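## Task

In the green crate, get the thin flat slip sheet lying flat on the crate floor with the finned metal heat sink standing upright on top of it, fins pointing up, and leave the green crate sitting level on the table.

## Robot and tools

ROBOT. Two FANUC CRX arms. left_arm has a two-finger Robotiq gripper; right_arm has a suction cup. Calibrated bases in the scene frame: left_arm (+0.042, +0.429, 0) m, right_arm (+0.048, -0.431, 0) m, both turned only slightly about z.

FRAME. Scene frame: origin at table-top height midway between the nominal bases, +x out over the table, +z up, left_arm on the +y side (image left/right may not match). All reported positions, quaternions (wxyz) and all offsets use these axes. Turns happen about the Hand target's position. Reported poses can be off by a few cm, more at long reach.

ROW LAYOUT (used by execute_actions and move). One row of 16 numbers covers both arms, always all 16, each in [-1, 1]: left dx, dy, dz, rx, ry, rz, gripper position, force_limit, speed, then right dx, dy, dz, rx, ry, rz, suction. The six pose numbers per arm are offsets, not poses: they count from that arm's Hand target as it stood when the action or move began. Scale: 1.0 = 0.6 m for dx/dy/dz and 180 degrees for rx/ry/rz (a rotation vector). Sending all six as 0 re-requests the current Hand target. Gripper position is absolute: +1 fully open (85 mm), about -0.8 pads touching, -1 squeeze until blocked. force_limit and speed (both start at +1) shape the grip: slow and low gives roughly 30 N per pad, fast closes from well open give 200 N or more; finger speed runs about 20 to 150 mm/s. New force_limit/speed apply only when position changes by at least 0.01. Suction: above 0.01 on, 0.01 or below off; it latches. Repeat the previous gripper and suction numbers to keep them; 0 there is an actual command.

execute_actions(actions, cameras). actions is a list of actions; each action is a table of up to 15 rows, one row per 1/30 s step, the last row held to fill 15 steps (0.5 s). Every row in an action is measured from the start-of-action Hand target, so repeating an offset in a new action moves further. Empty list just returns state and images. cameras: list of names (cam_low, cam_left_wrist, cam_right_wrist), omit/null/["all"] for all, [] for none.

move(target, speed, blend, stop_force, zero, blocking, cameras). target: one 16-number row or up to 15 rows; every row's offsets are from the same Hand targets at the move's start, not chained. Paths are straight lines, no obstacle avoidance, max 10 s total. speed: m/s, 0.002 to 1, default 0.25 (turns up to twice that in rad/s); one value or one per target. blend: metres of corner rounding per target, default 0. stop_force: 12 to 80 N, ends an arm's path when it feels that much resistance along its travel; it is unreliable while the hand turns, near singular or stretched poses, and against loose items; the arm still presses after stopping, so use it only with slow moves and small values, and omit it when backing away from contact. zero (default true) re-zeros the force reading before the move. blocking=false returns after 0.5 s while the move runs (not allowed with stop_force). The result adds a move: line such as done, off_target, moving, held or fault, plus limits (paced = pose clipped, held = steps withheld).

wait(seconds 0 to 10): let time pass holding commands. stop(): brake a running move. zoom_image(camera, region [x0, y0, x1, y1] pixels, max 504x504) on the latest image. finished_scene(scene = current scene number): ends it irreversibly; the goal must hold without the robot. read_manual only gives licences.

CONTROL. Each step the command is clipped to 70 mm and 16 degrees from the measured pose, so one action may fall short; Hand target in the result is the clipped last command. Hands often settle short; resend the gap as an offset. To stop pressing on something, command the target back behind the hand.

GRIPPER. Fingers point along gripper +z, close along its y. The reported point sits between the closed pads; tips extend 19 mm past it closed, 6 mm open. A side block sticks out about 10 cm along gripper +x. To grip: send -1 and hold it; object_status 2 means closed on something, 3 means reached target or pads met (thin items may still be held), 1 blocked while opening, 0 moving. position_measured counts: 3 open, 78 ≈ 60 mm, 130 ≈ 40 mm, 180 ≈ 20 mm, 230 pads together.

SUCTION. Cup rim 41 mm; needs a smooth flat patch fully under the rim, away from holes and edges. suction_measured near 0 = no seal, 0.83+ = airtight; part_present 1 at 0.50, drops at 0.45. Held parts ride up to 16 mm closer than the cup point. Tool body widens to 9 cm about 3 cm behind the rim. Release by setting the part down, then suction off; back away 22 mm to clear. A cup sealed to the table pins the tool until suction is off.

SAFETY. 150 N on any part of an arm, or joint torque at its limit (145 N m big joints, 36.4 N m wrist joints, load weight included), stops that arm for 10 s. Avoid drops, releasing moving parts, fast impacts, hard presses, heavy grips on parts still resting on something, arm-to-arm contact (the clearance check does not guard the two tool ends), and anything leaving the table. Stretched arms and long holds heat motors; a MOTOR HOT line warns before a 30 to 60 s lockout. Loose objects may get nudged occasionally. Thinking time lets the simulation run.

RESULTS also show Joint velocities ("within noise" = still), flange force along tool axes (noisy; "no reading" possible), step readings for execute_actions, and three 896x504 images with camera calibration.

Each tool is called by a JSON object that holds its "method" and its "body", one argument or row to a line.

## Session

{"method": "execute_actions", "body": {
  "actions": []
}}

Scene clock: 0.00 s.
left_arm: end_effector_position=(+0.5494, -0.1754, +0.1544) position_measured=3 object_status=3 end_effector_quat_wxyz=(+0.039, +0.903, +0.428, +0.017) | right_arm: end_effector_position=(+0.0799, -0.5673, +0.1094) suction_measured=0.00 part_present=0 end_effector_quat_wxyz=(-0.532, +0.501, +0.635, +0.252)
Joint positions: left_arm=[-0.722 0.905 0.968 0.001 -1.549 -1.55] | right_arm=[-0.836 0.409 -0.514 -0.232 -1.889 -0.372]
Joint velocities: within noise
Flange force (N): no reading
Hand target: left_arm +0.5494, -0.1754, +0.1544; +0.039, +0.903, +0.428, +0.017 | right_arm +0.0799, -0.5672, +0.1094; -0.532, +0.501, +0.635, +0.252
camera_calibration:
cam_left_wrist: T_world_to_cam=[[0.80419, -0.589084, 0.0791101, -0.548894], [-0.577087, -0.741992, 0.341202, 0.157946], [-0.142298, -0.320045, -0.936655, 0.290716], [0, 0, 0, 1]] pos_world=[0.573932, -0.113107, 0.261832]
cam_right_wrist: T_world_to_cam=[[-0.887975, -0.410621, 0.207101, -0.177464], [0.254306, -0.0632062, 0.965056, -0.134029], [-0.383182, 0.909613, 0.160549, 0.601309], [0, 0, 0, 1]] pos_world=[0.106912, -0.6283, 0.0695589]

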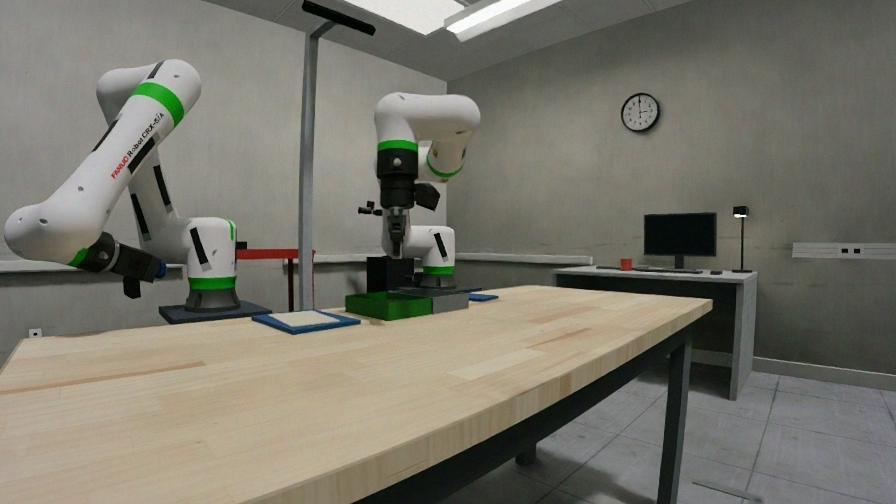

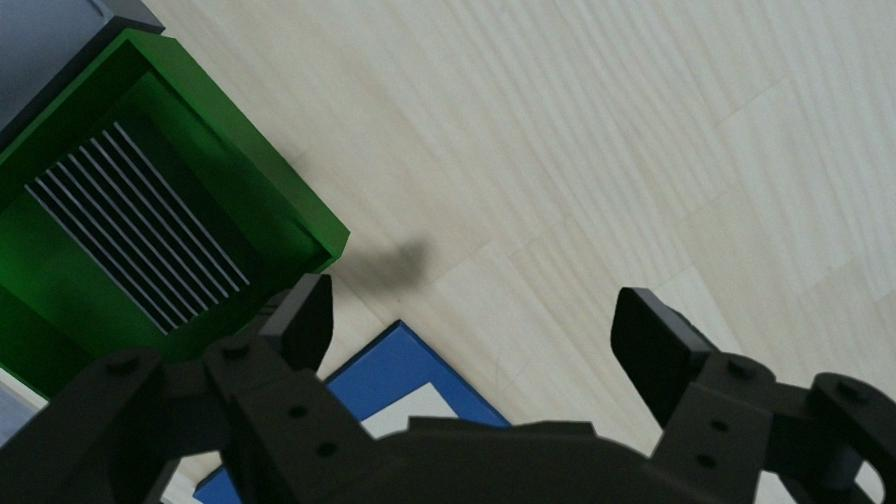

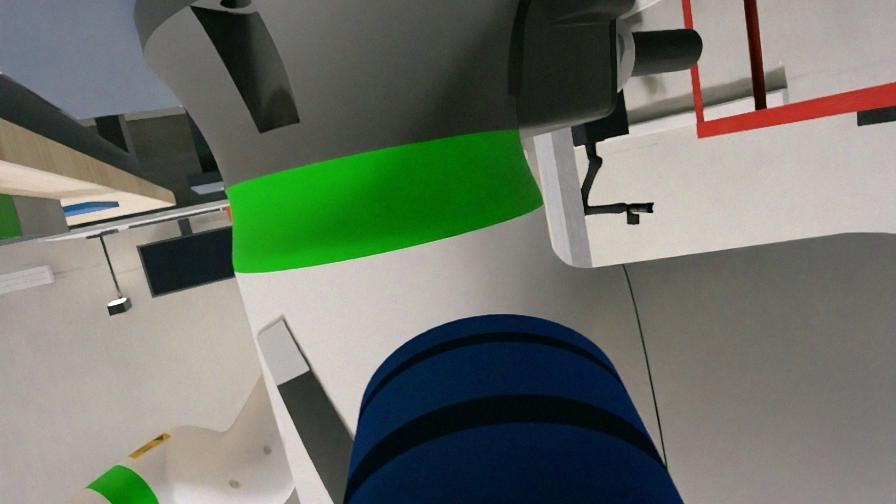

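{"method": "move", "body": {
  "target": [
    [-0.1,0.1,0.076,0.006,0.0125,0.09,1,-1,-1,0.283,-0.05,0.283,-0.09,-0.193,0.182,0],
    [-0.2157,0.1473,0.076,0.0116,0.0249,0.1804,1,-1,-1,0.512,0.417,0.0845,-0.183,-0.387,0.364,0]
  ],
  "speed": 0.33,
  "blend": [0.05,0]
}}

{"method": "zoom_image", "body": {
  "camera": "cam_left_wrist",
  "region": [240, 60, 690, 310]
}}

Scene clock: 60.67 s.
left_arm: end_effector_position=(+0.4200, -0.0870, +0.2000) position_measured=3 object_status=3 end_effector_quat_wxyz=(+0.000, +0.748, +0.664, +0.000) | right_arm: end_effector_position=(+0.3871, -0.3171, +0.1602) suction_measured=0.00 part_present=0 end_effector_quat_wxyz=(+0.000, +0.001, +1.000, +0.001)
Joint positions: left_arm=[-0.75 0.502 0.427 0 -1.497 -0.956] | right_arm=[0.738 -0.186 -0.5 -0.001 -1.256 -0.696]
Joint velocities: within noise
Flange force (N): left_arm=[1.4 -0.7 -2.9] | right_arm=[1.3 1.1 -1.5]
Hand target: left_arm +0.4200, -0.0870, +0.2000; +0.000, +0.748, +0.664, +0.000 | right_arm +0.3871, -0.3170, +0.1601; +0.000, +0.001, +1.000, +0.001
Off the commanded pose: left_arm 0.000 m, 0 deg | right_arm 0.000 m, 0 deg.
move: done
camera_calibration:
cam_left_wrist: T_world_to_cam=[[0.997844, -0.065389, -0.00565033, -0.415137], [-0.0597145, -0.940223, 0.335284, -0.100118], [-0.0272365, -0.334224, -0.9421, 0.294846], [0, 0, 0, 1]] pos_world=[0.416294, -0.0227337, 0.308997]
cam_right_wrist: T_world_to_cam=[[0.0182278, -0.999154, 0.0368719, -0.3226], [-0.888784, 0.000699283, 0.458325, 0.298661], [-0.457963, -0.0411254, -0.88802, 0.378754], [0, 0, 0, 1]] pos_world=[0.444781, -0.30696, 0.211353]

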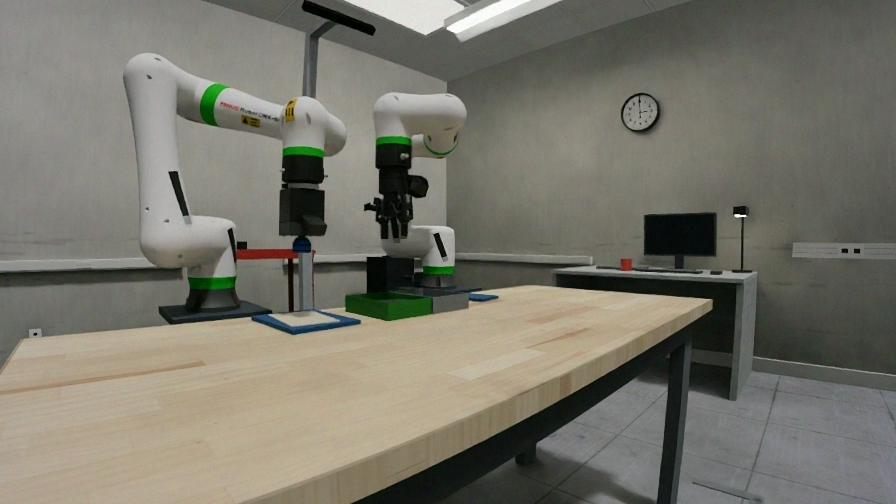

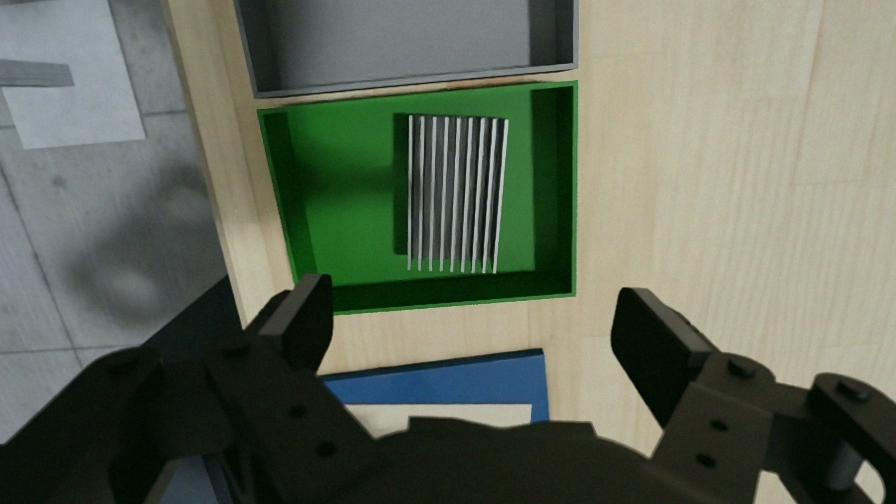

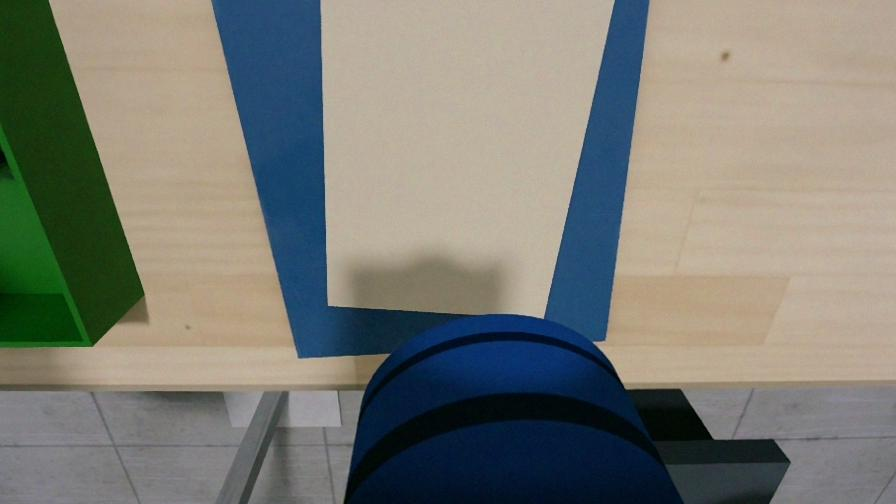

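Scaled by 1.120 from the camera's 896x504 image, which has a finer 1280x720 frame.

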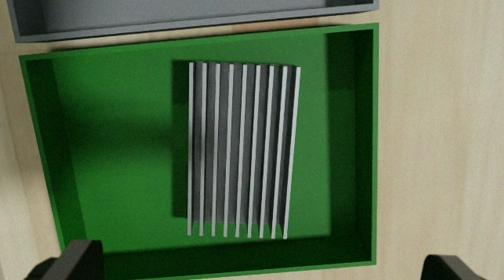

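{"method": "move", "body": {
  "target": [-0.0042,0.0003,-0.2,0,0,0,1,-1,-1,0.0015,0.0017,-0.21,0,0,0,1],
  "speed": 0.25,
  "cameras": []
}}

{"method": "move", "body": {
  "target": [0,0,-0.0775,0,0,0,1,-1,-1,0,0,-0.06,0,0,0,1],
  "speed": 0.025,
  "stop_force": 13,
  "cameras": ["cam_left_wrist"]
}}

Scene clock: 157.57 s.
left_arm: end_effector_position=(+0.4174, -0.0869, +0.0800) position_measured=3 object_status=3 end_effector_quat_wxyz=(+0.000, +0.748, +0.664, +0.000) | right_arm: end_effector_position=(+0.3880, -0.3160, +0.0341) suction_measured=0.00 part_present=0 end_effector_quat_wxyz=(+0.000, +0.001, +1.000, +0.001)
Joint positions: left_arm=[-0.752 0.56 0.229 0 -1.24 -0.953] | right_arm=[0.739 -0.009 -0.675 -0.001 -0.903 -0.696]
Joint velocities: within noise
Flange force (N): left_arm=[1.4 -0.8 -3.3] | right_arm=[5.3 0.6 -2.8]
Hand target: left_arm +0.4174, -0.0869, +0.0800; +0.000, +0.748, +0.664, +0.000 | right_arm +0.3880, -0.3160, +0.0341; +0.000, +0.001, +1.000, +0.001
Off the commanded pose: left_arm 0.000 m, 0 deg | right_arm 0.000 m, 0 deg.
move: done
No camera images: "cameras" was empty.

Scene clock: 160.20 s.
left_arm: end_effector_position=(+0.4174, -0.0869, +0.0335) position_measured=3 object_status=3 end_effector_quat_wxyz=(+0.000, +0.748, +0.664, +0.000) | right_arm: end_effector_position=(+0.3880, -0.3160, -0.0019) suction_measured=0.91 part_present=1 end_effector_quat_wxyz=(+0.000, +0.001, +1.000, +0.001)
Joint positions: left_arm=[-0.752 0.603 0.179 0 -1.148 -0.953] | right_arm=[0.739 0.067 -0.708 -0.002 -0.795 -0.695]
Joint velocities: within noise
Flange force (N): left_arm=[1.3 -0.4 -3.8] | right_arm=[3.2 1.4 -2.1]
Hand target: left_arm +0.4174, -0.0869, +0.0335; +0.000, +0.748, +0.664, +0.000 | right_arm +0.3880, -0.3160, -0.0019; +0.000, +0.001, +1.000, +0.001
Off the commanded pose: left_arm 0.000 m, 0 deg | right_arm 0.000 m, 0 deg.
move: done
camera_calibration:
cam_left_wrist: T_world_to_cam=[[0.997844, -0.065389, -0.00565033, -0.41357], [-0.0597145, -0.940223, 0.335284, -0.0442541], [-0.0272365, -0.334224, -0.9421, 0.137985], [0, 0, 0, 1]] pos_world=[0.413794, -0.0225337, 0.142497]
Images, in order (width x height): cam_left_wrist 896x504.

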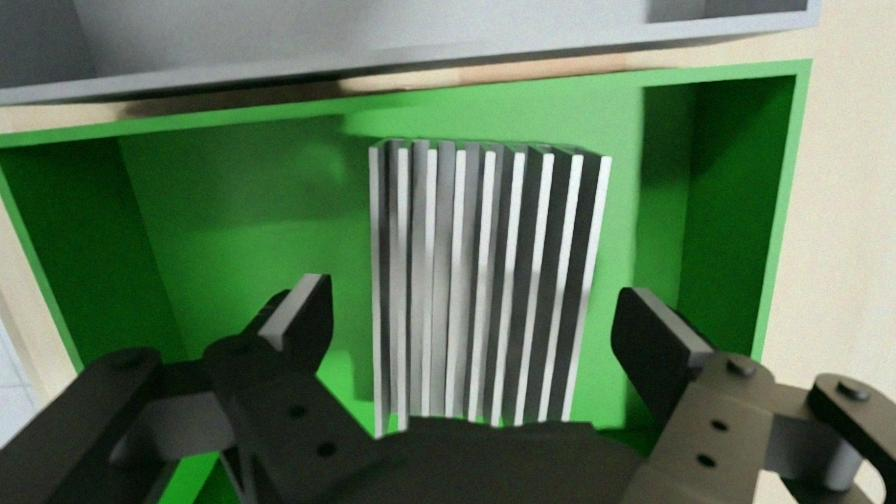

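{"method": "move", "body": {
  "target": [
    [0,0,0,0,0,0,-1,-0.6,-1,0,0,0.05,0,0,0,1],
    [0,0,0,0,0,0,-1,-0.6,-1,0,0,0.17,0,0,0.024,1]
  ],
  "speed": [0.06,0.15],
  "cameras": ["cam_left_wrist","cam_low"]
}}

Scene clock: 167.43 s.
left_arm: end_effector_position=(+0.4174, -0.0869, +0.0335) position_measured=78 object_status=2 end_effector_quat_wxyz=(+0.000, +0.748, +0.664, +0.000) | right_arm: end_effector_position=(+0.3880, -0.3160, +0.1001) suction_measured=0.91 part_present=1 end_effector_quat_wxyz=(+0.000, -0.037, +0.999, +0.001)
Joint positions: left_arm=[-0.752 0.603 0.179 0 -1.147 -0.953] | right_arm=[0.739 -0.117 -0.592 -0.001 -1.094 -0.62]
Joint velocities: within noise
Flange force (N): left_arm=[4.4 -1.3 -16.0] | right_arm=[3.4 1.2 -1.5]
Hand target: left_arm +0.4174, -0.0869, +0.0335; +0.000, +0.748, +0.664, +0.000 | right_arm +0.3880, -0.3160, +0.1001; +0.000, -0.037, +0.999, +0.001
Off the commanded pose: left_arm 0.000 m, 0 deg | right_arm 0.000 m, 0 deg.
move: done
camera_calibration:
cam_left_wrist: T_world_to_cam=[[0.997847, -0.0653537, -0.00555034, -0.413585], [-0.0597123, -0.940193, 0.335367, -0.0442665], [-0.0271359, -0.334314, -0.942071, 0.137937], [0, 0, 0, 1]] pos_world=[0.413794, -0.0225342, 0.142497]
Images, in order (width x height): cam_low 896x504, cam_left_wrist 896x504.

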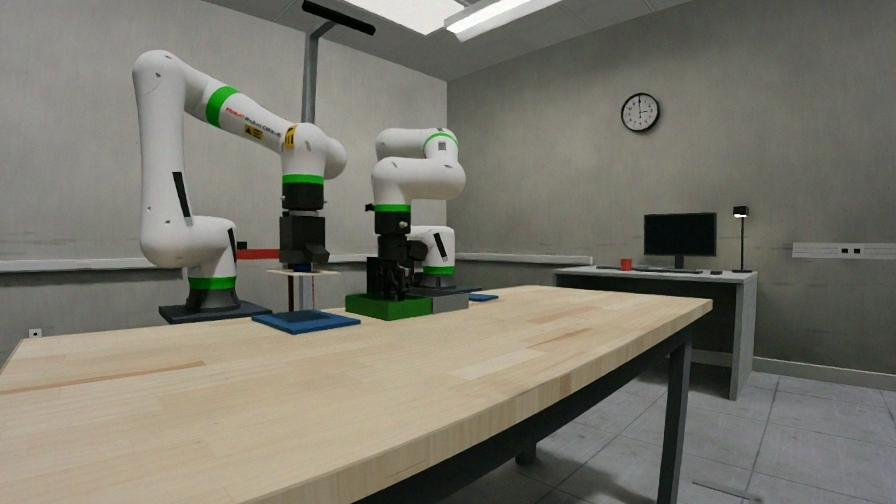

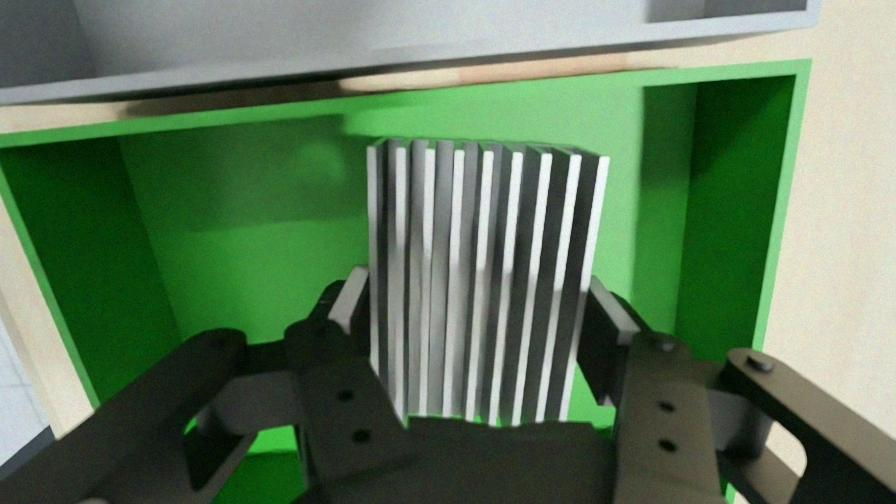

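{"method": "move", "body": {
  "target": [
    [0,0,0.28,0,0,0,-1,-0.6,-1,0,0,0.01,0,0,0,1],
    [-0.04,0.78,0.36,0,0,0.044,-1,-0.6,-1,0.0167,0.378,-0.0585,0,0,0,1]
  ],
  "speed": [0.15,0.25],
  "blend": [0.03,0],
  "cameras": ["cam_low"]
}}

{"method": "zoom_image", "body": {
  "camera": "cam_low",
  "region": [325, 265, 445, 331]
}}

Scene clock: 178.20 s.
left_arm: end_effector_position=(+0.3934, +0.3811, +0.2495) position_measured=78 object_status=2 end_effector_quat_wxyz=(+0.000, +0.700, +0.714, +0.000) | right_arm: end_effector_position=(+0.3980, -0.0892, +0.0650) suction_measured=0.91 part_present=1 end_effector_quat_wxyz=(+0.000, -0.037, +0.999, +0.001)
Joint positions: left_arm=[0.225 -0.246 -0.294 0 -1.523 -1.792] | right_arm=[1.085 0.254 -0.288 -0.001 -1.027 -0.967]
Joint velocities: within noise
Flange force (N): left_arm=[0.9 -2.2 -1.3] | right_arm=[2.6 -0.4 -1.8]
Hand target: left_arm +0.3934, +0.3811, +0.2495; +0.000, +0.700, +0.714, +0.000 | right_arm +0.3980, -0.0892, +0.0650; +0.000, -0.037, +0.999, +0.001
Off the commanded pose: left_arm 0.000 m, 0 deg | right_arm 0.000 m, 0 deg.
move: done
Images, in order (width x height): cam_low 896x504.

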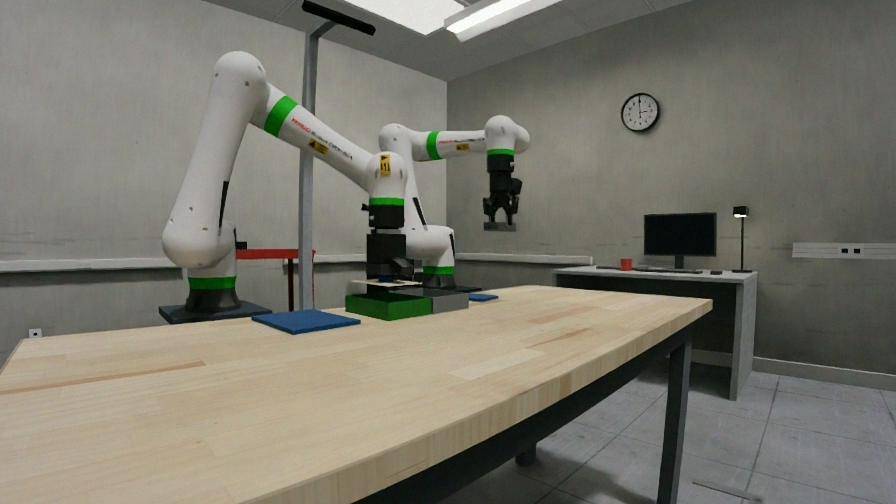

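Scaled by 4.200 from the camera's 896x504 image, which has a finer 1280x720 frame.

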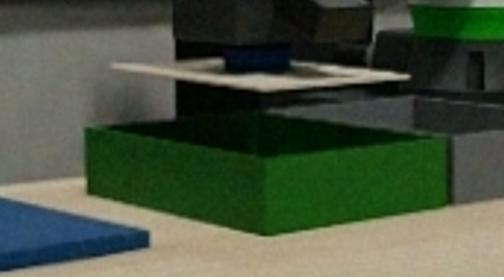

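{"method": "zoom_image", "body": {
  "camera": "cam_low",
  "region": [340, 272, 390, 302]
}}

{"method": "zoom_image", "body": {
  "camera": "cam_low",
  "region": [385, 272, 435, 306]
}}

Scaled by 10.080 from the camera's 896x504 image, which has a finer 1280x720 frame.

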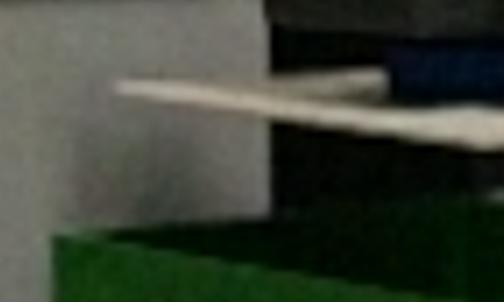

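Scaled by 10.080 from the camera's 896x504 image, which has a finer 1280x720 frame.

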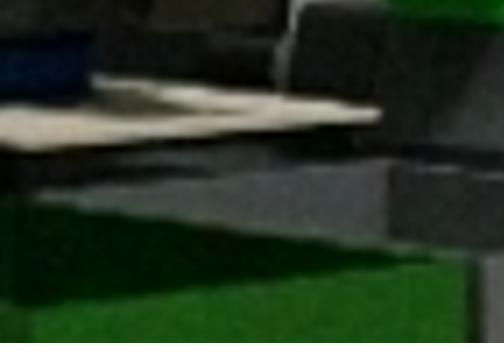

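{"method": "move", "body": {
  "target": [
    [0,0,0,0,0,0,-1,-0.6,-1,0.0033,0.0035,0,0,0,0,1],
    [0,0,0,0,0,0,-1,-0.6,-1,0.0033,0.0035,-0.09,0,0,0,1]
  ],
  "speed": 0.1,
  "cameras": []
}}

{"method": "move", "body": {
  "target": [0,0,0,0,0,0,-1,-0.6,-1,0,0,-0.06,0,0,0,1],
  "speed": 0.02,
  "stop_force": 12,
  "cameras": ["cam_right_wrist"]
}}

Scene clock: 195.03 s.
left_arm: end_effector_position=(+0.3934, +0.3811, +0.2495) position_measured=78 object_status=2 end_effector_quat_wxyz=(+0.000, +0.700, +0.714, +0.000) | right_arm: end_effector_position=(+0.4000, -0.0871, +0.0111) suction_measured=0.91 part_present=1 end_effector_quat_wxyz=(+0.000, -0.037, +0.999, +0.001)
Joint positions: left_arm=[0.225 -0.246 -0.294 0 -1.523 -1.792] | right_arm=[1.084 0.338 -0.327 -0.001 -0.903 -0.966]
Joint velocities: within noise
Flange force (N): left_arm=[1.2 -2.3 -1.3] | right_arm=[3.0 -0.4 -2.5]
Hand target: left_arm +0.3934, +0.3811, +0.2495; +0.000, +0.700, +0.714, +0.000 | right_arm +0.4000, -0.0871, +0.0110; +0.000, -0.037, +0.999, +0.001
Off the commanded pose: left_arm 0.000 m, 0 deg | right_arm 0.000 m, 0 deg.
move: done
No camera images: "cameras" was empty.

Scene clock: 196.80 s.
left_arm: end_effector_position=(+0.3934, +0.3811, +0.2495) position_measured=78 object_status=2 end_effector_quat_wxyz=(+0.000, +0.700, +0.714, +0.000) | right_arm: end_effector_position=(+0.4001, -0.0870, -0.0118) suction_measured=0.91 part_present=1 end_effector_quat_wxyz=(+0.000, -0.037, +0.999, +0.001)
Joint positions: left_arm=[0.225 -0.246 -0.294 0 -1.523 -1.792] | right_arm=[1.084 0.376 -0.342 -0.001 -0.85 -0.966]
Joint velocities: within noise
Flange force (N): left_arm=[1.2 -2.4 -1.4] | right_arm=[7.1 -2.5 -37.7]
Hand target: left_arm +0.3934, +0.3811, +0.2495; +0.000, +0.700, +0.714, +0.000 | right_arm +0.4001, -0.0870, -0.0118; +0.000, -0.037, +0.999, +0.001 (not the last commanded pose)
Off the commanded pose: left_arm 0.000 m, 0 deg | right_arm 0.013 m, 0 deg.
move: contact (right_arm)
camera_calibration:
cam_right_wrist: T_world_to_cam=[[0.093494, -0.99494, 0.0367858, -0.116475], [-0.886453, -0.0663647, 0.458035, 0.382078], [-0.453276, -0.0754324, -0.888173, 0.236635], [0, 0, 0, 1]] pos_world=[0.456845, -0.0726792, 0.0394529]
Images, in order (width x height): cam_right_wrist 896x504.

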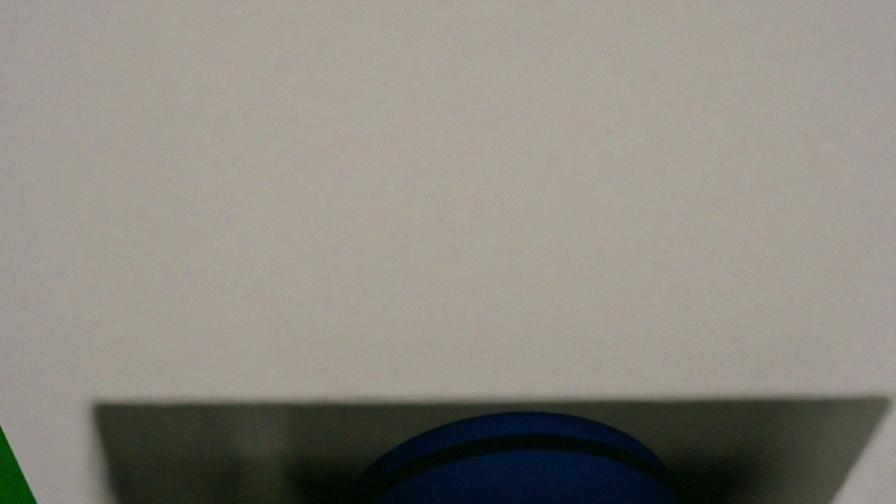

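Flat on the floor. Release and rise.

{"method": "move", "body": {
  "target": [0,0,0,0,0,0,-1,-0.6,-1,0,0,0.004,0,0,0,0],
  "cameras": []
}}

{"method": "move", "body": {
  "target": [
    [0,0,0,0,0,0,-1,-0.6,-1,0,0,0.06,0,0,0,0],
    [0,0,0,0,0,0,-1,-0.6,-1,0,0,0.25,0,0,0,0]
  ],
  "speed": [0.06,0.3],
  "blend": [0.02,0],
  "cameras": ["cam_right_wrist"]
}}

Scene clock: 204.50 s.
left_arm: end_effector_position=(+0.3934, +0.3811, +0.2495) position_measured=78 object_status=2 end_effector_quat_wxyz=(+0.000, +0.700, +0.714, +0.000) | right_arm: end_effector_position=(+0.4001, -0.0870, -0.0094) suction_measured=0.00 part_present=0 end_effector_quat_wxyz=(+0.000, -0.037, +0.999, +0.001)
Joint positions: left_arm=[0.225 -0.246 -0.294 0 -1.523 -1.792] | right_arm=[1.084 0.372 -0.341 -0.001 -0.856 -0.966]
Joint velocities: within noise
Flange force (N): left_arm=[1.4 -2.2 -1.0] | right_arm=[2.0 0.1 -13.8]
Hand target: left_arm +0.3934, +0.3811, +0.2495; +0.000, +0.700, +0.714, +0.000 | right_arm +0.4001, -0.0870, -0.0094; +0.000, -0.037, +0.999, +0.001
Off the commanded pose: left_arm 0.000 m, 0 deg | right_arm 0.000 m, 0 deg.
move: done
No camera images: "cameras" was empty.

Scene clock: 205.97 s.
left_arm: end_effector_position=(+0.3934, +0.3811, +0.2495) position_measured=78 object_status=2 end_effector_quat_wxyz=(+0.000, +0.700, +0.714, +0.000) | right_arm: end_effector_position=(+0.4001, -0.0871, +0.1405) suction_measured=0.00 part_present=0 end_effector_quat_wxyz=(+0.000, -0.037, +0.999, +0.001)
Joint positions: left_arm=[0.225 -0.246 -0.294 0 -1.523 -1.792] | right_arm=[1.084 0.178 -0.186 -0.001 -1.205 -0.966]
Joint velocities: within noise
Flange force (N): left_arm=[1.5 -2.7 -1.1] | right_arm=[1.5 0.6 -2.1]
Hand target: left_arm +0.3934, +0.3811, +0.2495; +0.000, +0.700, +0.714, +0.000 | right_arm +0.4001, -0.0870, +0.1406; +0.000, -0.037, +0.999, +0.001
Off the commanded pose: left_arm 0.000 m, 0 deg | right_arm 0.000 m, 0 deg.
move: done; blend cut to 0.018 m at target 1
camera_calibration:
cam_right_wrist: T_world_to_cam=[[0.0933573, -0.994955, 0.0367336, -0.122006], [-0.886425, -0.0662608, 0.458105, 0.3123], [-0.45336, -0.075329, -0.888139, 0.371943], [0, 0, 0, 1]] pos_world=[0.456845, -0.0726793, 0.191753]
Images, in order (width x height): cam_right_wrist 896x504.

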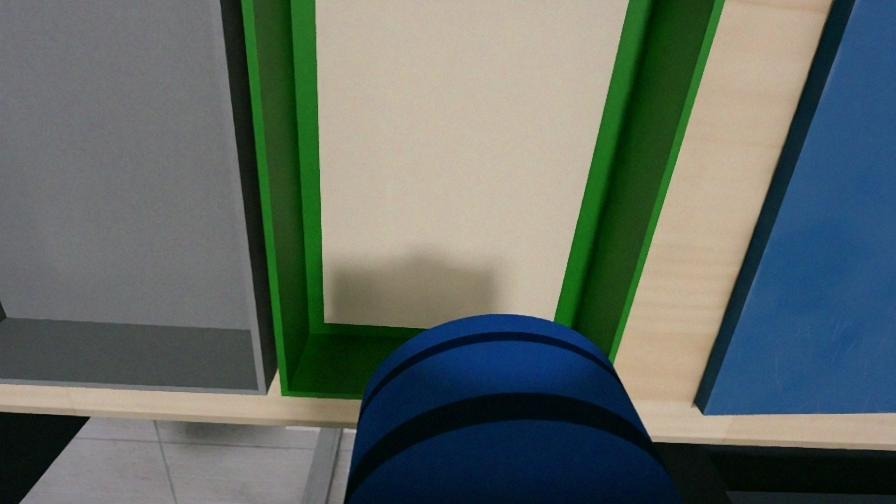

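{"method": "move", "body": {
  "target": [
    [0.005,-0.3,0,0,0,0,-1,-0.6,-1,0,-0.42,0.1,0,0,0,0],
    [0.0125,-0.779,-0.08,0,0,0,-1,-0.6,-1,0,-0.44,0.1,0,0,0,0],
    [0.0125,-0.779,-0.29,0,0,0,-1,-0.6,-1,0,-0.44,0.1,0,0,0,0]
  ],
  "speed": [0.3,0.25,0.2],
  "blend": [0.04,0.03,0],
  "cameras": ["cam_left_wrist"]
}}

Scene clock: 216.00 s.
left_arm: end_effector_position=(+0.4009, -0.0863, +0.0755) position_measured=78 object_status=2 end_effector_quat_wxyz=(+0.000, +0.700, +0.714, +0.000) | right_arm: end_effector_position=(+0.4001, -0.3510, +0.2006) suction_measured=0.00 part_present=0 end_effector_quat_wxyz=(+0.000, -0.037, +0.999, +0.001)
Joint positions: left_arm=[-0.77 0.54 0.186 0 -1.218 -0.797] | right_arm=[0.634 -0.205 -0.418 -0.001 -1.357 -0.516]
Joint velocities: within noise
Flange force (N): left_arm=[0.2 0.3 -1.6] | right_arm=[1.5 1.8 -1.2]
Hand target: left_arm +0.4009, -0.0863, +0.0755; +0.000, +0.700, +0.714, +0.000 | right_arm +0.4001, -0.3510, +0.2006; +0.000, -0.037, +0.999, +0.001
Off the commanded pose: left_arm 0.000 m, 0 deg | right_arm 0.000 m, 0 deg.
move: done
camera_calibration:
cam_left_wrist: T_world_to_cam=[[0.997334, 0.0727523, -0.00559737, -0.384702], [0.0704125, -0.939458, 0.335352, -0.110902], [0.0191391, -0.334852, -0.942076, 0.158648], [0, 0, 0, 1]] pos_world=[0.388448, -0.0230758, 0.184497]
Images, in order (width x height): cam_left_wrist 896x504.

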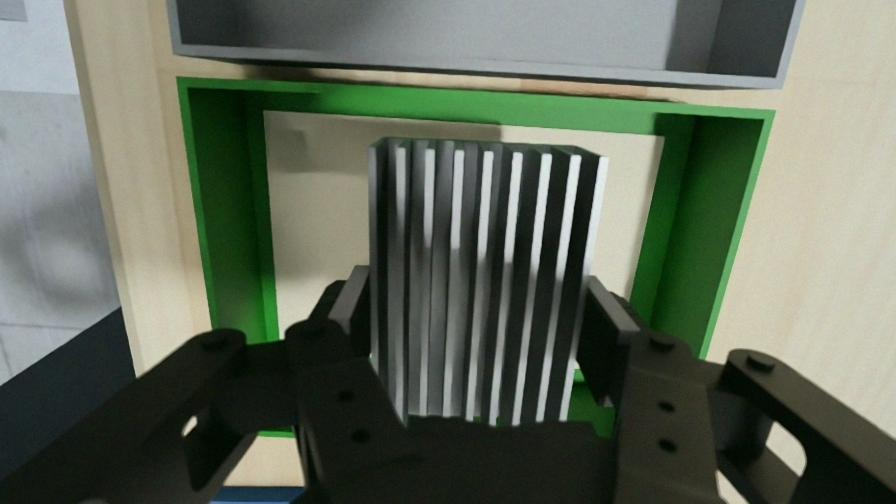

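{"method": "move", "body": {
  "target": [-0.003,0,-0.092,0,0,0,-1,-0.6,-1,0,0,0,0,0,0,0],
  "speed": 0.022,
  "stop_force": 12,
  "cameras": ["cam_left_wrist"]
}}

{"method": "move", "body": {
  "target": [
    [0,0,0.0015,0,0,0,0.8,-0.6,-1,0,0,0,0,0,0,0],
    [0,0,0.1,0,0,0,0.8,-0.6,-1,0,0,0,0,0,0,0],
    [0,0.12,0.3,0,0,0,0.8,-0.6,-1,0,0,0,0,0,0,0]
  ],
  "speed": [0.05,0.08,0.3],
  "blend": [0,0.02,0],
  "cameras": ["cam_left_wrist"]
}}

Scene clock: 241.93 s.
left_arm: end_effector_position=(+0.3997, -0.0864, +0.0350) position_measured=78 object_status=2 end_effector_quat_wxyz=(+0.000, +0.700, +0.714, +0.000) | right_arm: end_effector_position=(+0.4001, -0.3510, +0.2006) suction_measured=0.00 part_present=0 end_effector_quat_wxyz=(+0.000, -0.037, +0.999, +0.001)
Joint positions: left_arm=[-0.771 0.577 0.141 0 -1.135 -0.796] | right_arm=[0.634 -0.205 -0.418 -0.001 -1.357 -0.516]
Joint velocities: within noise
Flange force (N): left_arm=[7.4 -1.9 -35.6] | right_arm=[1.8 1.6 -1.3]
Hand target: left_arm +0.3997, -0.0864, +0.0349; +0.000, +0.700, +0.714, +0.000 (not the last commanded pose) | right_arm +0.4001, -0.3510, +0.2006; +0.000, -0.037, +0.999, +0.001
Off the commanded pose: left_arm 0.015 m, 0 deg | right_arm 0.000 m, 0 deg.
move: contact (left_arm)
camera_calibration:
cam_left_wrist: T_world_to_cam=[[0.997336, 0.0727579, -0.0053051, -0.383669], [0.0703134, -0.939352, 0.335669, -0.0972948], [0.0194392, -0.335147, -0.941965, 0.120251], [0, 0, 0, 1]] pos_world=[0.38715, -0.0231773, 0.143896]
Images, in order (width x height): cam_left_wrist 896x504.

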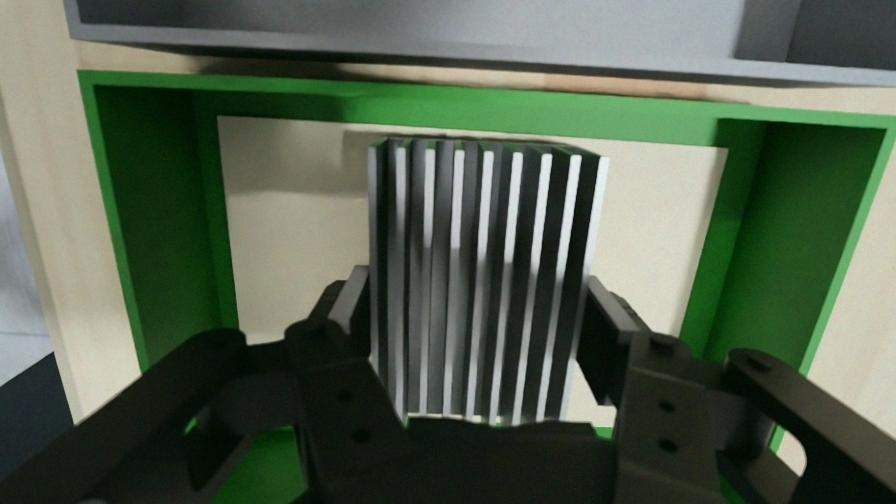

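Scene clock: 244.83 s.
left_arm: end_effector_position=(+0.3997, -0.0144, +0.2149) position_measured=28 object_status=3 end_effector_quat_wxyz=(+0.000, +0.700, +0.714, +0.000) | right_arm: end_effector_position=(+0.4001, -0.3510, +0.2006) suction_measured=0.00 part_present=0 end_effector_quat_wxyz=(+0.000, -0.037, +0.999, +0.001)
Joint positions: left_arm=[-0.677 0.315 0.204 0 -1.46 -0.89] | right_arm=[0.634 -0.205 -0.418 -0.001 -1.357 -0.516]
Joint velocities: within noise
Flange force (N): left_arm=[0.4 0.9 -2.7] | right_arm=[2.0 1.3 -0.9]
Hand target: left_arm +0.3997, -0.0144, +0.2149; +0.000, +0.700, +0.714, +0.000 | right_arm +0.4001, -0.3510, +0.2006; +0.000, -0.037, +0.999, +0.001
Off the commanded pose: left_arm 0.000 m, 0 deg | right_arm 0.000 m, 0 deg.
move: done
camera_calibration:
cam_left_wrist: T_world_to_cam=[[0.997338, 0.0727207, -0.00538987, -0.387924], [0.0703094, -0.939398, 0.335542, -0.0900028], [0.0193376, -0.335027, -0.94201, 0.31389], [0, 0, 0, 1]] pos_world=[0.38715, 0.0488233, 0.323796]
Images, in order (width x height): cam_left_wrist 896x504.

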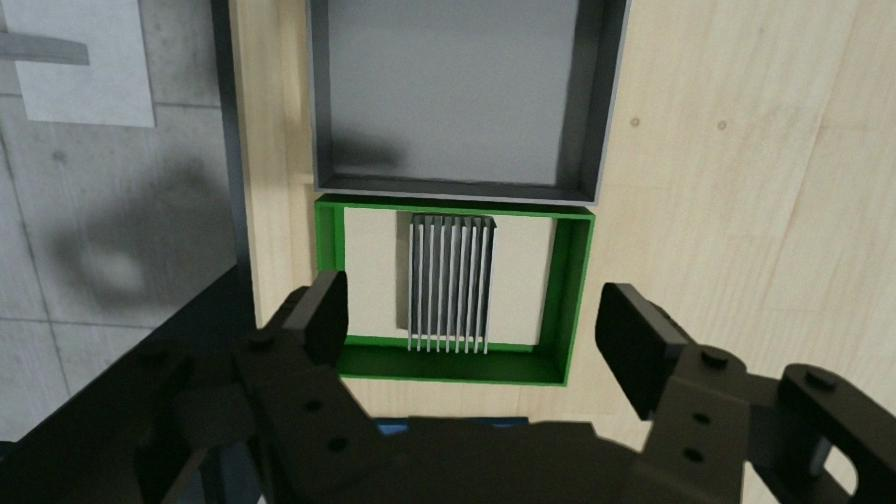

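{"method": "finished_scene", "body": {
  "scene": 3
}}

The scene is finished: the task was done.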